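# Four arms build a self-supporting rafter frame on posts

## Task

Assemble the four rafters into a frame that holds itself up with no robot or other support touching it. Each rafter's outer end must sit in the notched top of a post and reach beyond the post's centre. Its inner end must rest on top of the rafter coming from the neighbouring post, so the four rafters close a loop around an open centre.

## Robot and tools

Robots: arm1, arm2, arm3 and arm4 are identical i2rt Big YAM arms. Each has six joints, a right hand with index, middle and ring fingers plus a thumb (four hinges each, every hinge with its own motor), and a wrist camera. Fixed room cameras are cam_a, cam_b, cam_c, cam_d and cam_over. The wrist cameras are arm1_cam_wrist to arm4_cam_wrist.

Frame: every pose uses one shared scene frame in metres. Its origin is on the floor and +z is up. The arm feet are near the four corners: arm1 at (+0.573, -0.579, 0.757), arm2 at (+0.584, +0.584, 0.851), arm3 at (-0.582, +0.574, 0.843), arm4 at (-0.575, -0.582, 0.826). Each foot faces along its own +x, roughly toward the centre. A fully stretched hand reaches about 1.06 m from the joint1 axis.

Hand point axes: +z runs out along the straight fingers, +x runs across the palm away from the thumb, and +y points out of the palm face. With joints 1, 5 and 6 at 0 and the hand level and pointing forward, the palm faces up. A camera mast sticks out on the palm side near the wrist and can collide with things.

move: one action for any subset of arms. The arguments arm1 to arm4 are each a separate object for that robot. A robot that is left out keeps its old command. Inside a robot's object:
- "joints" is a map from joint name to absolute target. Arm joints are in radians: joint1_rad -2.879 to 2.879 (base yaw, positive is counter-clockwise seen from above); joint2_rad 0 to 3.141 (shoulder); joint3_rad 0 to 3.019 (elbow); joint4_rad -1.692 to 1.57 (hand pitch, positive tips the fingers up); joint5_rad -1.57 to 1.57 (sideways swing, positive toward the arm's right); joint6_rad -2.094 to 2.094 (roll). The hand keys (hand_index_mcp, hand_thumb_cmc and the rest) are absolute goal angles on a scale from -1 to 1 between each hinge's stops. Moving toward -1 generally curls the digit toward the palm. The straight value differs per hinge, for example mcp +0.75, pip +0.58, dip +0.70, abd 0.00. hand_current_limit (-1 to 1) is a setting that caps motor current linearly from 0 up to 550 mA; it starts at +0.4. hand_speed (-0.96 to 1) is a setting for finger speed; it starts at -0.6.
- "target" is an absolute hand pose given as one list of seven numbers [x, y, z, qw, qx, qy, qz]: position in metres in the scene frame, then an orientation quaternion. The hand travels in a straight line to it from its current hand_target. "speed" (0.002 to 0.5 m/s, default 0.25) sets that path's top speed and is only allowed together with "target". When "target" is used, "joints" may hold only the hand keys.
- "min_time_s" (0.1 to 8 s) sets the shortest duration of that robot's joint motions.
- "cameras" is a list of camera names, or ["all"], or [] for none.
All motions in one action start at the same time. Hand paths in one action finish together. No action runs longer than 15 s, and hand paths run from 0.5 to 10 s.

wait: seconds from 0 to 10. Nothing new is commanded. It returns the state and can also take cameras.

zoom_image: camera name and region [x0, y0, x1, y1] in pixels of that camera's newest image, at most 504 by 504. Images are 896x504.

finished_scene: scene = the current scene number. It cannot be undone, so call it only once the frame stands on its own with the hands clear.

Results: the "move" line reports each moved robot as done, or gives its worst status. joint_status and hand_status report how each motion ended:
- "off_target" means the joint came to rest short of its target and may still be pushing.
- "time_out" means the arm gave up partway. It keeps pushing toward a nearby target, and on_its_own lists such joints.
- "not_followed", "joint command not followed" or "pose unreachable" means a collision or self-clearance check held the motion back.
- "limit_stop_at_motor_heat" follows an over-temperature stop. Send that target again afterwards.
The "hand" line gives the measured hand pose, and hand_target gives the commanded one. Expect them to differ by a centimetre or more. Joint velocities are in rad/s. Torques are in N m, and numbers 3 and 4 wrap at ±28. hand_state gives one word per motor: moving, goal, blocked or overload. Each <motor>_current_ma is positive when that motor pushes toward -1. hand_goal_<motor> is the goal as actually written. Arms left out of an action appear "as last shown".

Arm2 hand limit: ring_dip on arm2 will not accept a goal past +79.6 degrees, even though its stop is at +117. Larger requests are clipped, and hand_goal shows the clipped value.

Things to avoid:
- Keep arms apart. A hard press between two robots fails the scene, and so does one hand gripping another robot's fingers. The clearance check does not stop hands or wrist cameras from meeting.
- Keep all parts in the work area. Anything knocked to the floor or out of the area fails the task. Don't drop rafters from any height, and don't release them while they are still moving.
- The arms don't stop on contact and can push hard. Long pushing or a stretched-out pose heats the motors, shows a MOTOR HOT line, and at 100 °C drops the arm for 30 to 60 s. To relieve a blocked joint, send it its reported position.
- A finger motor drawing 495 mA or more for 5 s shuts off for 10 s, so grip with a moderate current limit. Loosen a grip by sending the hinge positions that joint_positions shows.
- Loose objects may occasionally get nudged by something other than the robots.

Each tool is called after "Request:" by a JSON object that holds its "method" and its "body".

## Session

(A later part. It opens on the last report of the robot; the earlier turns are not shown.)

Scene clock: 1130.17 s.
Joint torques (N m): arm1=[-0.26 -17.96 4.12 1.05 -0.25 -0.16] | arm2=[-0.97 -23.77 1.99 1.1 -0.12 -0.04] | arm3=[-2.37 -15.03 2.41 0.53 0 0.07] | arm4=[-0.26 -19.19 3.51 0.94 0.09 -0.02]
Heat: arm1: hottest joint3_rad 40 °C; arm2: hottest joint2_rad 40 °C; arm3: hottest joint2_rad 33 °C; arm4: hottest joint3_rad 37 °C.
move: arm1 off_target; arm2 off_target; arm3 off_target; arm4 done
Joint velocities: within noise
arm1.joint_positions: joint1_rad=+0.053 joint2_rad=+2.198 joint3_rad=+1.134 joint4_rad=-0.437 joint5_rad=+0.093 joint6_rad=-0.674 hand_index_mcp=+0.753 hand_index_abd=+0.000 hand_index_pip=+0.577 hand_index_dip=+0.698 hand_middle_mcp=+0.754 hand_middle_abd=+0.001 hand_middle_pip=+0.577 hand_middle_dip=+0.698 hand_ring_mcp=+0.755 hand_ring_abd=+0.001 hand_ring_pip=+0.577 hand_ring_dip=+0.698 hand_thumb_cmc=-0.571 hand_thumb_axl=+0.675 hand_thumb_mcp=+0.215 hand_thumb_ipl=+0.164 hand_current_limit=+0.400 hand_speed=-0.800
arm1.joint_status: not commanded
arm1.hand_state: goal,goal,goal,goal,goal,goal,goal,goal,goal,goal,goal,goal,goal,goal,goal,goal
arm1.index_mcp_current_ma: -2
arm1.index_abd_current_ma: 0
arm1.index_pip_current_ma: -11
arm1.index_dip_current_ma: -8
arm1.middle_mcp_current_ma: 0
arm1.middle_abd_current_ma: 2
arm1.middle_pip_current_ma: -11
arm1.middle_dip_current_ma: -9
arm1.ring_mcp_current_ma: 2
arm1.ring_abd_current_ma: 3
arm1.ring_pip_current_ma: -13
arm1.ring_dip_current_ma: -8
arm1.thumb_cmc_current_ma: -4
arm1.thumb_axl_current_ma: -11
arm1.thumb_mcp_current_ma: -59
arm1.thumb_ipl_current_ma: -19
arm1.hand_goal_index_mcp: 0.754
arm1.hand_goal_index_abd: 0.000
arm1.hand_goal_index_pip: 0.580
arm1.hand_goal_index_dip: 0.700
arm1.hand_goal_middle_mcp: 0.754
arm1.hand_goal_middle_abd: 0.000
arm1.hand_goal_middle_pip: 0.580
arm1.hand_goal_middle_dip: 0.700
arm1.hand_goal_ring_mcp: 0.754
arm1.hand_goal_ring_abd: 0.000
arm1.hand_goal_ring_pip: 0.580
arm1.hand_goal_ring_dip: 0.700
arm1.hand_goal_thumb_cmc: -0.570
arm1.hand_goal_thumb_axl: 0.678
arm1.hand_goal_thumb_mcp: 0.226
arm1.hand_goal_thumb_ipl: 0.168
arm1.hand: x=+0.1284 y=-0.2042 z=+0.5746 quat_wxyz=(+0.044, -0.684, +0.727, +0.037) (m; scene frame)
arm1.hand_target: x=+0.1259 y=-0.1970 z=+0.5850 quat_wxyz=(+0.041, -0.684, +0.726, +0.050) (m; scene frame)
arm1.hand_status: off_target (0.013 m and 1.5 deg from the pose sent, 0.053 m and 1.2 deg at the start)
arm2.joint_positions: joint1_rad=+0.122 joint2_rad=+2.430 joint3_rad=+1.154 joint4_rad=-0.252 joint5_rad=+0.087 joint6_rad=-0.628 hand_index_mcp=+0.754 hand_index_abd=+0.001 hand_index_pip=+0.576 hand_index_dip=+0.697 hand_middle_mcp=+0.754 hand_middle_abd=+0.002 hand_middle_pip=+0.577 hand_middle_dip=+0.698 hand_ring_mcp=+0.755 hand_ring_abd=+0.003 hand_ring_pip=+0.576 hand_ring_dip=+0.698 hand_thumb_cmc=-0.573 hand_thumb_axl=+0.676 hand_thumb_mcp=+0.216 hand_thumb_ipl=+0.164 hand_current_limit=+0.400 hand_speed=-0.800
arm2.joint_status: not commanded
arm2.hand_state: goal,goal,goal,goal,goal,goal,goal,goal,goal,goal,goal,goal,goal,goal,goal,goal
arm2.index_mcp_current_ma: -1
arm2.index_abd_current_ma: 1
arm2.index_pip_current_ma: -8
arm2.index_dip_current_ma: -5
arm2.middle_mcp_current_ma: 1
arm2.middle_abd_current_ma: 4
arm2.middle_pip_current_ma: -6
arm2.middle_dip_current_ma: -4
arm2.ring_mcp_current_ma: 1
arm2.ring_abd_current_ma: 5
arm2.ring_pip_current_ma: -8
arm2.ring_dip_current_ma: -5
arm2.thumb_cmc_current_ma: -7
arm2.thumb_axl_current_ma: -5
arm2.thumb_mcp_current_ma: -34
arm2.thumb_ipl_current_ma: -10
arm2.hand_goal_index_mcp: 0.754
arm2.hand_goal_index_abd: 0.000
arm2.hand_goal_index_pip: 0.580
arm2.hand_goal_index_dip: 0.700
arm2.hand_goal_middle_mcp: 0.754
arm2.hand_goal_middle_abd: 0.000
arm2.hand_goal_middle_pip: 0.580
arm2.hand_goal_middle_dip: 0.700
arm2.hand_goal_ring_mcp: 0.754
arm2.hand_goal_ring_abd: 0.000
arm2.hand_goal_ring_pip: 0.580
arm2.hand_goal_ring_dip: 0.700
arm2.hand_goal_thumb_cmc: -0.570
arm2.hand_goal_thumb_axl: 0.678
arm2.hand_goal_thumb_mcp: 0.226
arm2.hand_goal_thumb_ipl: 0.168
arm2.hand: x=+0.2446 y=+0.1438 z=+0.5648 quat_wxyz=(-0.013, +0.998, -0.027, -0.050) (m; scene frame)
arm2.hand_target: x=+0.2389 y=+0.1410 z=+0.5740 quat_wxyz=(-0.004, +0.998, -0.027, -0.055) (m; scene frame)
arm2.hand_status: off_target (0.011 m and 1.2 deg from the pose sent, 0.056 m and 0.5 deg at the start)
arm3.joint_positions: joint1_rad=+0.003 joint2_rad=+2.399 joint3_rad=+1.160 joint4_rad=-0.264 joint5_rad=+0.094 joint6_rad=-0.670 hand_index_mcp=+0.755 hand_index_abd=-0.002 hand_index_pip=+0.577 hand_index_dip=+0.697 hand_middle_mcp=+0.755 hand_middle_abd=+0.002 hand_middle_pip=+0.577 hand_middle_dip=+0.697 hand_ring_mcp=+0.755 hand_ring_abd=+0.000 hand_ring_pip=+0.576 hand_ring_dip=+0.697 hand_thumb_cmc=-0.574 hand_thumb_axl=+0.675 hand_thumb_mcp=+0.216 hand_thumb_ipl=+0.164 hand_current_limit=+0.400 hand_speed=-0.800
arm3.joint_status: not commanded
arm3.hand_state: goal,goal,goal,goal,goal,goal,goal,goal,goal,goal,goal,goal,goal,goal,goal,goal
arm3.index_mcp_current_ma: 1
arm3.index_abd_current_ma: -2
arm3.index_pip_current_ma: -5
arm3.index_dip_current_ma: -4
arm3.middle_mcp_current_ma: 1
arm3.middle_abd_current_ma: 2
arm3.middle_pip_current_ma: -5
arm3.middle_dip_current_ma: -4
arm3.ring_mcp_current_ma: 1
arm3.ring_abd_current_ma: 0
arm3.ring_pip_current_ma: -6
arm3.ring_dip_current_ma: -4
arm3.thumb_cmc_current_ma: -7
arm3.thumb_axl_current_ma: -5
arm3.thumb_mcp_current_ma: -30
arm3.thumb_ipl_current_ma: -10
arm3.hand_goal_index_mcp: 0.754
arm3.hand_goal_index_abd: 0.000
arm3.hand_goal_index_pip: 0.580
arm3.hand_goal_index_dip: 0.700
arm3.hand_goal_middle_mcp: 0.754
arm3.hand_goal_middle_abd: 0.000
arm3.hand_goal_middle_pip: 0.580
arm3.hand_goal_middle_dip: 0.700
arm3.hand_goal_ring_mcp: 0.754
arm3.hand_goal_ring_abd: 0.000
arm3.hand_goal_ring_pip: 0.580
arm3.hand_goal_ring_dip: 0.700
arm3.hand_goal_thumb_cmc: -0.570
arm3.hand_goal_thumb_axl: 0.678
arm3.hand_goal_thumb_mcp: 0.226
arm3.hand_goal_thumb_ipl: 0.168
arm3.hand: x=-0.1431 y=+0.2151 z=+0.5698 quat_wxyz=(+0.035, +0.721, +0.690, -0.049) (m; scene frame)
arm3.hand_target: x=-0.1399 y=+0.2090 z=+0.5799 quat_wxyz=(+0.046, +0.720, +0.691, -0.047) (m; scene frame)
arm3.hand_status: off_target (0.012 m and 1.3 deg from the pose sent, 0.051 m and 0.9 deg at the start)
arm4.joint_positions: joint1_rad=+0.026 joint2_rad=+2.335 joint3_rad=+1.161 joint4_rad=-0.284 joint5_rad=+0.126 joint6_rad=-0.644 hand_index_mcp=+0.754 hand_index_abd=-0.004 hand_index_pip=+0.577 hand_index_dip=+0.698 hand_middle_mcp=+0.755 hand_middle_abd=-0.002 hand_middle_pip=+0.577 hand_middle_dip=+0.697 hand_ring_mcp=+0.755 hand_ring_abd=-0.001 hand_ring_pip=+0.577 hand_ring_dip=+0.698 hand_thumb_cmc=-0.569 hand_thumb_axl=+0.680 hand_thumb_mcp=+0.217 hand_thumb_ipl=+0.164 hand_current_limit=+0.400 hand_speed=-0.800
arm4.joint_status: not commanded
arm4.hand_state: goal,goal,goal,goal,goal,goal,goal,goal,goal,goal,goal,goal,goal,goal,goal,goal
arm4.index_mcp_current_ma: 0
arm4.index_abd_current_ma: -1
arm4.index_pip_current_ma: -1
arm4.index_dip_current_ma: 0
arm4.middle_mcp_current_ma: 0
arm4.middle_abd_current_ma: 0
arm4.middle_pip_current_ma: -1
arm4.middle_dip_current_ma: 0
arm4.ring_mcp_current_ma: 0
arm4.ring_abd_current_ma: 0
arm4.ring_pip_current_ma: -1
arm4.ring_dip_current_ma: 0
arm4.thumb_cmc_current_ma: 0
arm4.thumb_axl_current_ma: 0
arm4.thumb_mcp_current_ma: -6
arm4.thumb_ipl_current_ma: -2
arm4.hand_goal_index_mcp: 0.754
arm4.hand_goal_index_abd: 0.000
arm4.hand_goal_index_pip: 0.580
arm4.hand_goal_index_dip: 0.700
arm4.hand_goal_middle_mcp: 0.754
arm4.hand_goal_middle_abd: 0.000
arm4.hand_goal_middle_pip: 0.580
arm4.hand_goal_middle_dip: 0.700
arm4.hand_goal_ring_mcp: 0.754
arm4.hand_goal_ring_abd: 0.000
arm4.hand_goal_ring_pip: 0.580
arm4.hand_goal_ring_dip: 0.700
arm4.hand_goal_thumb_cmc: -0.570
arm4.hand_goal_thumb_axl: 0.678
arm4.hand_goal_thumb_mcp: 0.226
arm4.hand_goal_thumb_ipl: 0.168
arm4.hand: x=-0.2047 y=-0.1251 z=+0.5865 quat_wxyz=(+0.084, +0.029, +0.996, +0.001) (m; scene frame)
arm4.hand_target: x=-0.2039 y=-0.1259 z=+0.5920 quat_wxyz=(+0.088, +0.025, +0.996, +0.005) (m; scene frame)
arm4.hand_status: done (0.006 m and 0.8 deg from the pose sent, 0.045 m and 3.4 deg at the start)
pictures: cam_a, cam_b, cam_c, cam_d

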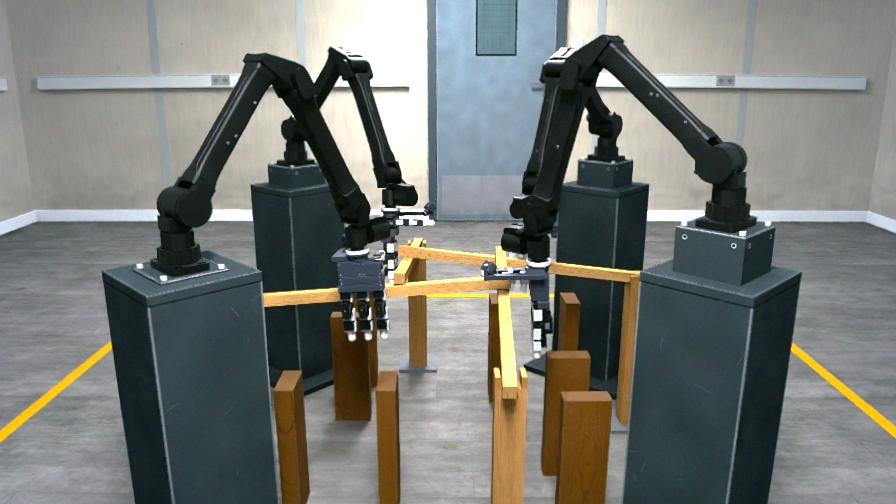

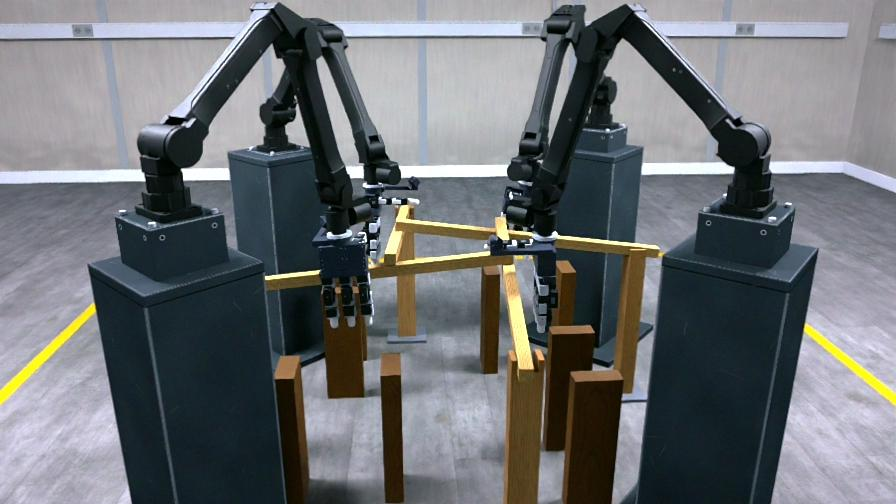

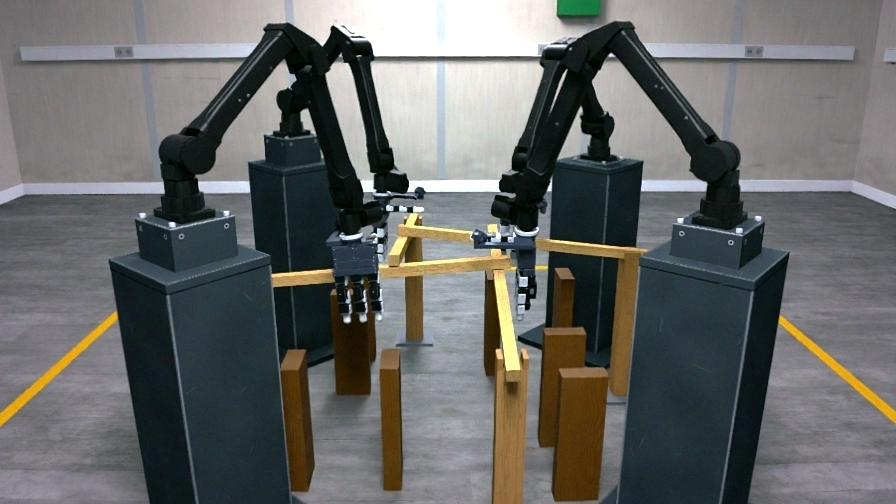

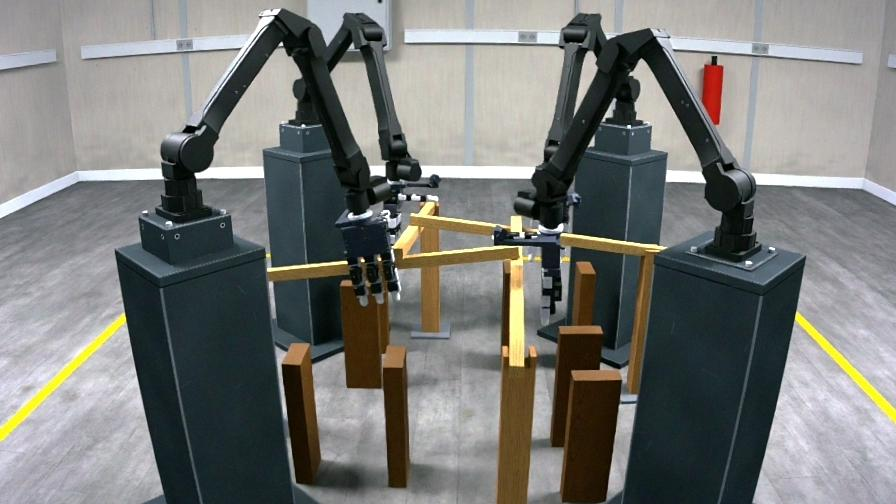

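Request:
{"method": "move", "body": {"arm1": {"target":[0.150,-0.205,0.72,0.041,-0.684,0.726,0.050],"speed":0.12}, "arm2": {"target":[0.250,0.165,0.72,-0.004,0.998,-0.027,-0.055],"speed":0.12}, "arm3": {"target":[-0.165,0.215,0.72,0.046,0.720,0.691,-0.047],"speed":0.12}, "arm4": {"target":[-0.210,-0.155,0.73,0.088,0.025,0.996,0.005],"speed":0.12}, "cameras": ["cam_a","cam_b","cam_c","cam_d","cam_over"]}}

Request:
{"method": "zoom_image", "body": {"camera": "cam_d", "region": [380, 180, 560, 400]}}

Request:
{"method": "zoom_image", "body": {"camera": "cam_a", "region": [380, 210, 560, 420]}}

Request:
{"method": "zoom_image", "body": {"camera": "cam_b", "region": [370, 180, 560, 400]}}

Request:
{"method": "zoom_image", "body": {"camera": "cam_c", "region": [370, 180, 560, 400]}}

Scene clock: 1139.33 s.
Joint torques (N m): arm1=[-0.79 -15.33 5.82 0.17 -0.23 -0.14] | arm2=[-1.03 -20.37 3.62 0.44 -0.12 -0.08] | arm3=[-2.49 -12.81 4.15 0.03 0 0.04] | arm4=[-0.5 -16.15 5.48 0.13 -0.04 -0.12]
Heat: arm1: hottest joint3_rad 39 °C; arm2: hottest joint2_rad 40 °C; arm3: hottest joint2_rad 33 °C; arm4: hottest joint3_rad 36 °C.
move: arm1 done; arm2 done; arm3 done; arm4 done
Joint velocities: within noise
arm1.joint_positions: joint1_rad=+0.033 joint2_rad=+1.859 joint3_rad=+1.065 joint4_rad=-0.676 joint5_rad=+0.090 joint6_rad=-0.697 hand_index_mcp=+0.753 hand_index_abd=+0.000 hand_index_pip=+0.577 hand_index_dip=+0.698 hand_middle_mcp=+0.754 hand_middle_abd=+0.001 hand_middle_pip=+0.577 hand_middle_dip=+0.698 hand_ring_mcp=+0.755 hand_ring_abd=+0.001 hand_ring_pip=+0.577 hand_ring_dip=+0.698 hand_thumb_cmc=-0.571 hand_thumb_axl=+0.675 hand_thumb_mcp=+0.215 hand_thumb_ipl=+0.164 hand_current_limit=+0.400 hand_speed=-0.800
arm1.joint_status: not commanded
arm1.hand_state: goal,goal,goal,goal,goal,goal,goal,goal,goal,goal,goal,goal,goal,goal,goal,goal
arm1.index_mcp_current_ma: -2
arm1.index_abd_current_ma: 0
arm1.index_pip_current_ma: -10
arm1.index_dip_current_ma: -8
arm1.middle_mcp_current_ma: 0
arm1.middle_abd_current_ma: 2
arm1.middle_pip_current_ma: -10
arm1.middle_dip_current_ma: -9
arm1.ring_mcp_current_ma: 2
arm1.ring_abd_current_ma: 3
arm1.ring_pip_current_ma: -12
arm1.ring_dip_current_ma: -8
arm1.thumb_cmc_current_ma: -4
arm1.thumb_axl_current_ma: -11
arm1.thumb_mcp_current_ma: -58
arm1.thumb_ipl_current_ma: -19
arm1.hand_goal_index_mcp: 0.754
arm1.hand_goal_index_abd: 0.000
arm1.hand_goal_index_pip: 0.580
arm1.hand_goal_index_dip: 0.700
arm1.hand_goal_middle_mcp: 0.754
arm1.hand_goal_middle_abd: 0.000
arm1.hand_goal_middle_pip: 0.580
arm1.hand_goal_middle_dip: 0.700
arm1.hand_goal_ring_mcp: 0.754
arm1.hand_goal_ring_abd: 0.000
arm1.hand_goal_ring_pip: 0.580
arm1.hand_goal_ring_dip: 0.700
arm1.hand_goal_thumb_cmc: -0.570
arm1.hand_goal_thumb_axl: 0.678
arm1.hand_goal_thumb_mcp: 0.226
arm1.hand_goal_thumb_ipl: 0.168
arm1.hand: x=+0.1453 y=-0.2072 z=+0.7165 quat_wxyz=(+0.042, -0.684, +0.726, +0.052) (m; scene frame)
arm1.hand_target: x=+0.1499 y=-0.2049 z=+0.7201 quat_wxyz=(+0.041, -0.684, +0.726, +0.050) (m; scene frame)
arm1.hand_status: done (0.006 m and 0.2 deg from the pose sent, 0.147 m and 1.5 deg at the start)
arm2.joint_positions: joint1_rad=+0.106 joint2_rad=+2.023 joint3_rad=+0.979 joint4_rad=-0.457 joint5_rad=+0.085 joint6_rad=-0.646 hand_index_mcp=+0.754 hand_index_abd=+0.001 hand_index_pip=+0.576 hand_index_dip=+0.697 hand_middle_mcp=+0.754 hand_middle_abd=+0.002 hand_middle_pip=+0.577 hand_middle_dip=+0.698 hand_ring_mcp=+0.755 hand_ring_abd=+0.003 hand_ring_pip=+0.576 hand_ring_dip=+0.698 hand_thumb_cmc=-0.573 hand_thumb_axl=+0.676 hand_thumb_mcp=+0.216 hand_thumb_ipl=+0.164 hand_current_limit=+0.400 hand_speed=-0.800
arm2.joint_status: not commanded
arm2.hand_state: goal,goal,goal,goal,goal,goal,goal,goal,goal,goal,goal,goal,goal,goal,goal,goal
arm2.index_mcp_current_ma: -1
arm2.index_abd_current_ma: 1
arm2.index_pip_current_ma: -7
arm2.index_dip_current_ma: -5
arm2.middle_mcp_current_ma: 1
arm2.middle_abd_current_ma: 4
arm2.middle_pip_current_ma: -6
arm2.middle_dip_current_ma: -4
arm2.ring_mcp_current_ma: 1
arm2.ring_abd_current_ma: 4
arm2.ring_pip_current_ma: -7
arm2.ring_dip_current_ma: -5
arm2.thumb_cmc_current_ma: -7
arm2.thumb_axl_current_ma: -5
arm2.thumb_mcp_current_ma: -33
arm2.thumb_ipl_current_ma: -10
arm2.hand_goal_index_mcp: 0.754
arm2.hand_goal_index_abd: 0.000
arm2.hand_goal_index_pip: 0.580
arm2.hand_goal_index_dip: 0.700
arm2.hand_goal_middle_mcp: 0.754
arm2.hand_goal_middle_abd: 0.000
arm2.hand_goal_middle_pip: 0.580
arm2.hand_goal_middle_dip: 0.700
arm2.hand_goal_ring_mcp: 0.754
arm2.hand_goal_ring_abd: 0.000
arm2.hand_goal_ring_pip: 0.580
arm2.hand_goal_ring_dip: 0.700
arm2.hand_goal_thumb_cmc: -0.570
arm2.hand_goal_thumb_axl: 0.678
arm2.hand_goal_thumb_mcp: 0.226
arm2.hand_goal_thumb_ipl: 0.168
arm2.hand: x=+0.2510 y=+0.1607 z=+0.7174 quat_wxyz=(-0.003, +0.998, -0.027, -0.057) (m; scene frame)
arm2.hand_target: x=+0.2501 y=+0.1651 z=+0.7198 quat_wxyz=(-0.004, +0.998, -0.027, -0.055) (m; scene frame)
arm2.hand_status: done (0.005 m and 0.3 deg from the pose sent, 0.157 m and 1.2 deg at the start)
arm3.joint_positions: joint1_rad=-0.025 joint2_rad=+2.019 joint3_rad=+1.007 joint4_rad=-0.467 joint5_rad=+0.091 joint6_rad=-0.700 hand_index_mcp=+0.755 hand_index_abd=-0.002 hand_index_pip=+0.577 hand_index_dip=+0.697 hand_middle_mcp=+0.755 hand_middle_abd=+0.002 hand_middle_pip=+0.577 hand_middle_dip=+0.697 hand_ring_mcp=+0.755 hand_ring_abd=+0.000 hand_ring_pip=+0.576 hand_ring_dip=+0.697 hand_thumb_cmc=-0.574 hand_thumb_axl=+0.675 hand_thumb_mcp=+0.216 hand_thumb_ipl=+0.164 hand_current_limit=+0.400 hand_speed=-0.800
arm3.joint_status: not commanded
arm3.hand_state: goal,goal,goal,goal,goal,goal,goal,goal,goal,goal,goal,goal,goal,goal,goal,goal
arm3.index_mcp_current_ma: 1
arm3.index_abd_current_ma: -2
arm3.index_pip_current_ma: -5
arm3.index_dip_current_ma: -4
arm3.middle_mcp_current_ma: 1
arm3.middle_abd_current_ma: 2
arm3.middle_pip_current_ma: -4
arm3.middle_dip_current_ma: -4
arm3.ring_mcp_current_ma: 1
arm3.ring_abd_current_ma: 0
arm3.ring_pip_current_ma: -6
arm3.ring_dip_current_ma: -4
arm3.thumb_cmc_current_ma: -7
arm3.thumb_axl_current_ma: -5
arm3.thumb_mcp_current_ma: -29
arm3.thumb_ipl_current_ma: -10
arm3.hand_goal_index_mcp: 0.754
arm3.hand_goal_index_abd: 0.000
arm3.hand_goal_index_pip: 0.580
arm3.hand_goal_index_dip: 0.700
arm3.hand_goal_middle_mcp: 0.754
arm3.hand_goal_middle_abd: 0.000
arm3.hand_goal_middle_pip: 0.580
arm3.hand_goal_middle_dip: 0.700
arm3.hand_goal_ring_mcp: 0.754
arm3.hand_goal_ring_abd: 0.000
arm3.hand_goal_ring_pip: 0.580
arm3.hand_goal_ring_dip: 0.700
arm3.hand_goal_thumb_cmc: -0.570
arm3.hand_goal_thumb_axl: 0.678
arm3.hand_goal_thumb_mcp: 0.226
arm3.hand_goal_thumb_ipl: 0.168
arm3.hand: x=-0.1618 y=+0.2167 z=+0.7155 quat_wxyz=(+0.046, +0.721, +0.690, -0.048) (m; scene frame)
arm3.hand_target: x=-0.1650 y=+0.2151 z=+0.7199 quat_wxyz=(+0.046, +0.720, +0.691, -0.047) (m; scene frame)
arm3.hand_status: done (0.006 m and 0.2 deg from the pose sent, 0.152 m and 1.3 deg at the start)
arm4.joint_positions: joint1_rad=+0.000 joint2_rad=+1.961 joint3_rad=+1.025 joint4_rad=-0.487 joint5_rad=+0.125 joint6_rad=-0.676 hand_index_mcp=+0.754 hand_index_abd=-0.004 hand_index_pip=+0.577 hand_index_dip=+0.698 hand_middle_mcp=+0.755 hand_middle_abd=-0.002 hand_middle_pip=+0.577 hand_middle_dip=+0.697 hand_ring_mcp=+0.755 hand_ring_abd=-0.001 hand_ring_pip=+0.577 hand_ring_dip=+0.698 hand_thumb_cmc=-0.569 hand_thumb_axl=+0.680 hand_thumb_mcp=+0.217 hand_thumb_ipl=+0.164 hand_current_limit=+0.400 hand_speed=-0.800
arm4.joint_status: not commanded
arm4.hand_state: goal,goal,goal,goal,goal,goal,goal,goal,goal,goal,goal,goal,goal,goal,goal,goal
arm4.index_mcp_current_ma: 0
arm4.index_abd_current_ma: -1
arm4.index_pip_current_ma: -1
arm4.index_dip_current_ma: 0
arm4.middle_mcp_current_ma: 0
arm4.middle_abd_current_ma: 0
arm4.middle_pip_current_ma: -1
arm4.middle_dip_current_ma: 0
arm4.ring_mcp_current_ma: 0
arm4.ring_abd_current_ma: 0
arm4.ring_pip_current_ma: -1
arm4.ring_dip_current_ma: 0
arm4.thumb_cmc_current_ma: 0
arm4.thumb_axl_current_ma: 0
arm4.thumb_mcp_current_ma: -6
arm4.thumb_ipl_current_ma: -1
arm4.hand_goal_index_mcp: 0.754
arm4.hand_goal_index_abd: 0.000
arm4.hand_goal_index_pip: 0.580
arm4.hand_goal_index_dip: 0.700
arm4.hand_goal_middle_mcp: 0.754
arm4.hand_goal_middle_abd: 0.000
arm4.hand_goal_middle_pip: 0.580
arm4.hand_goal_middle_dip: 0.700
arm4.hand_goal_ring_mcp: 0.754
arm4.hand_goal_ring_abd: 0.000
arm4.hand_goal_ring_pip: 0.580
arm4.hand_goal_ring_dip: 0.700
arm4.hand_goal_thumb_cmc: -0.570
arm4.hand_goal_thumb_axl: 0.678
arm4.hand_goal_thumb_mcp: 0.226
arm4.hand_goal_thumb_ipl: 0.168
arm4.hand: x=-0.2068 y=-0.1456 z=+0.7327 quat_wxyz=(+0.095, +0.027, +0.995, +0.012) (m; scene frame)
arm4.hand_target: x=-0.2099 y=-0.1549 z=+0.7300 quat_wxyz=(+0.088, +0.025, +0.996, +0.005) (m; scene frame)
arm4.hand_status: done (0.010 m and 1.1 deg from the pose sent, 0.147 m and 0.8 deg at the start)
pictures: cam_a, cam_b, cam_c, cam_d, cam_over

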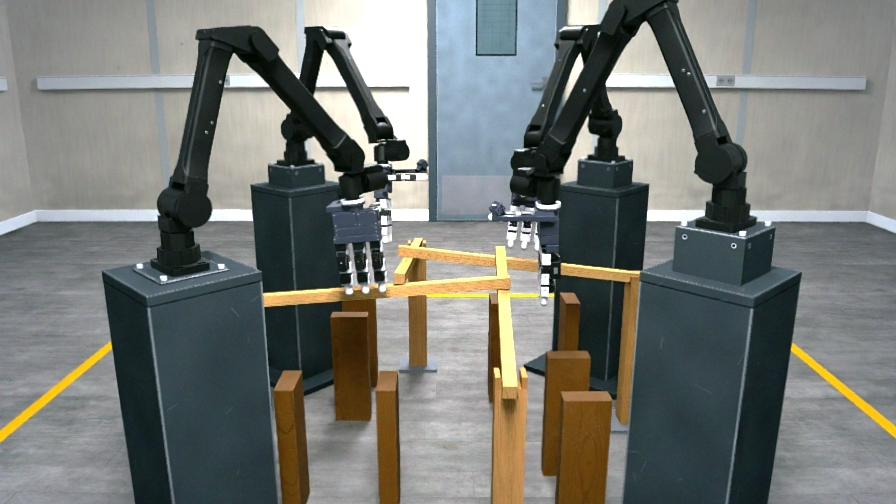

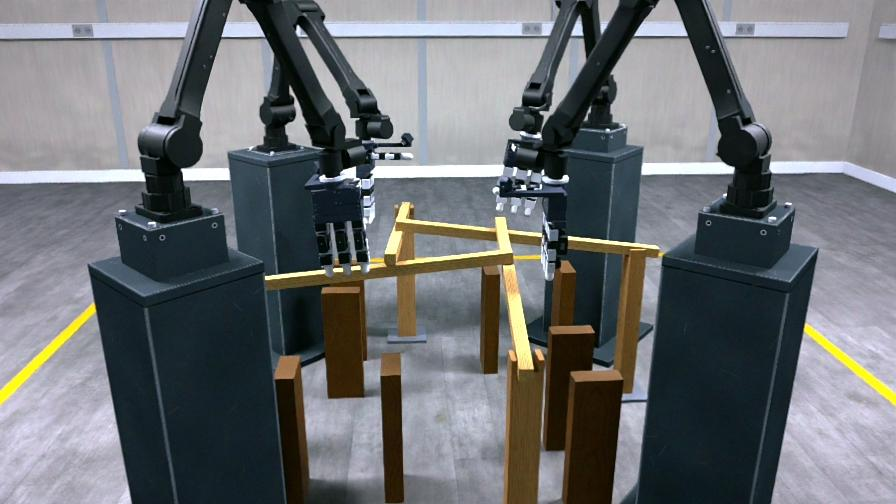

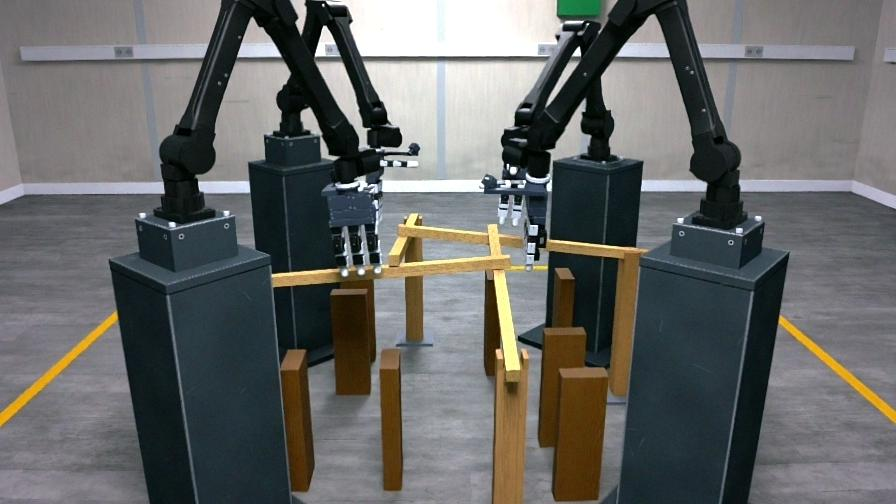

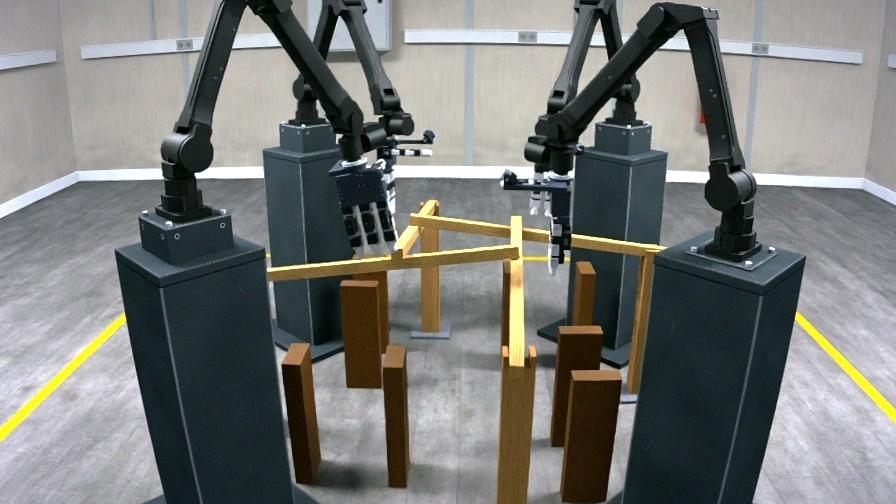

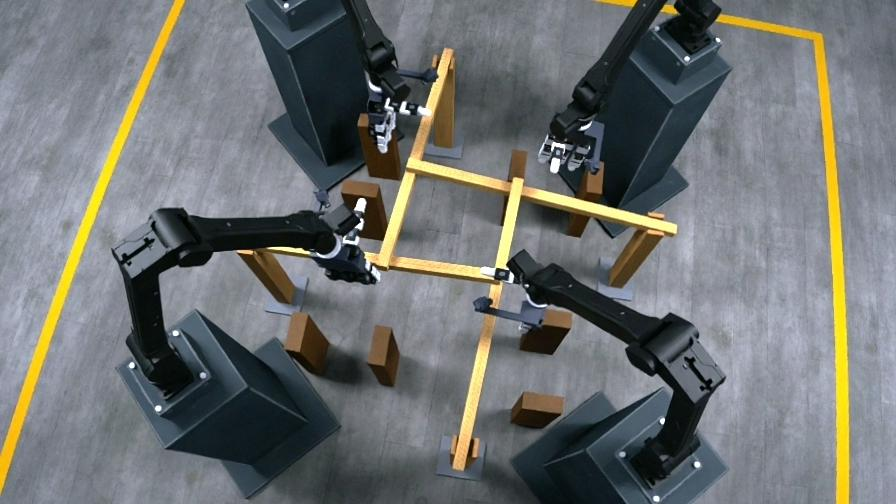

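Scaled by 2.291.

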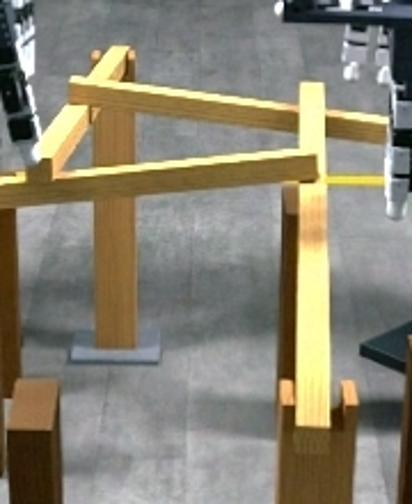

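Scaled by 2.400.

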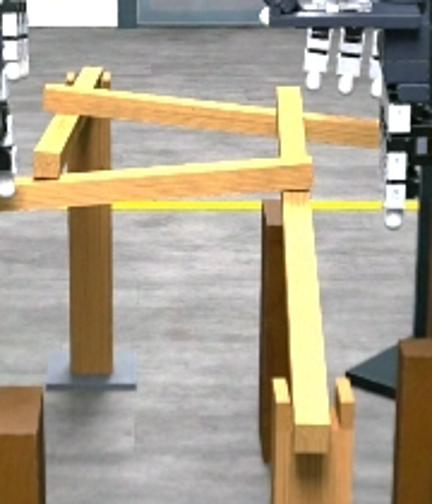

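Scaled by 2.291.

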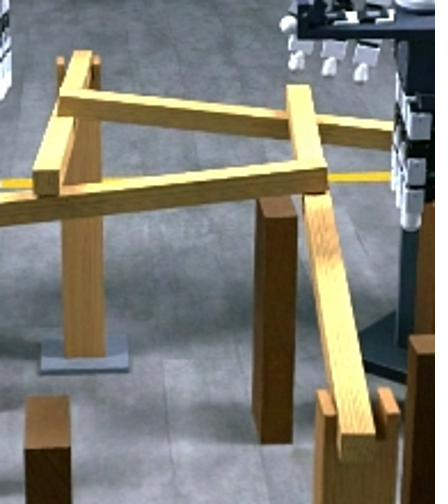

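Scaled by 2.291.

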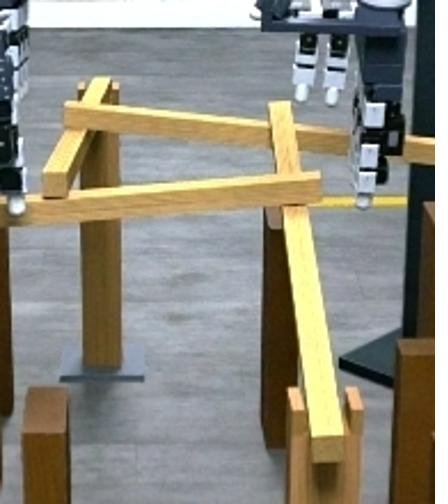

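Request:
{"method": "finished_scene", "body": {"scene": 1}}

The scene is finished: the task was done.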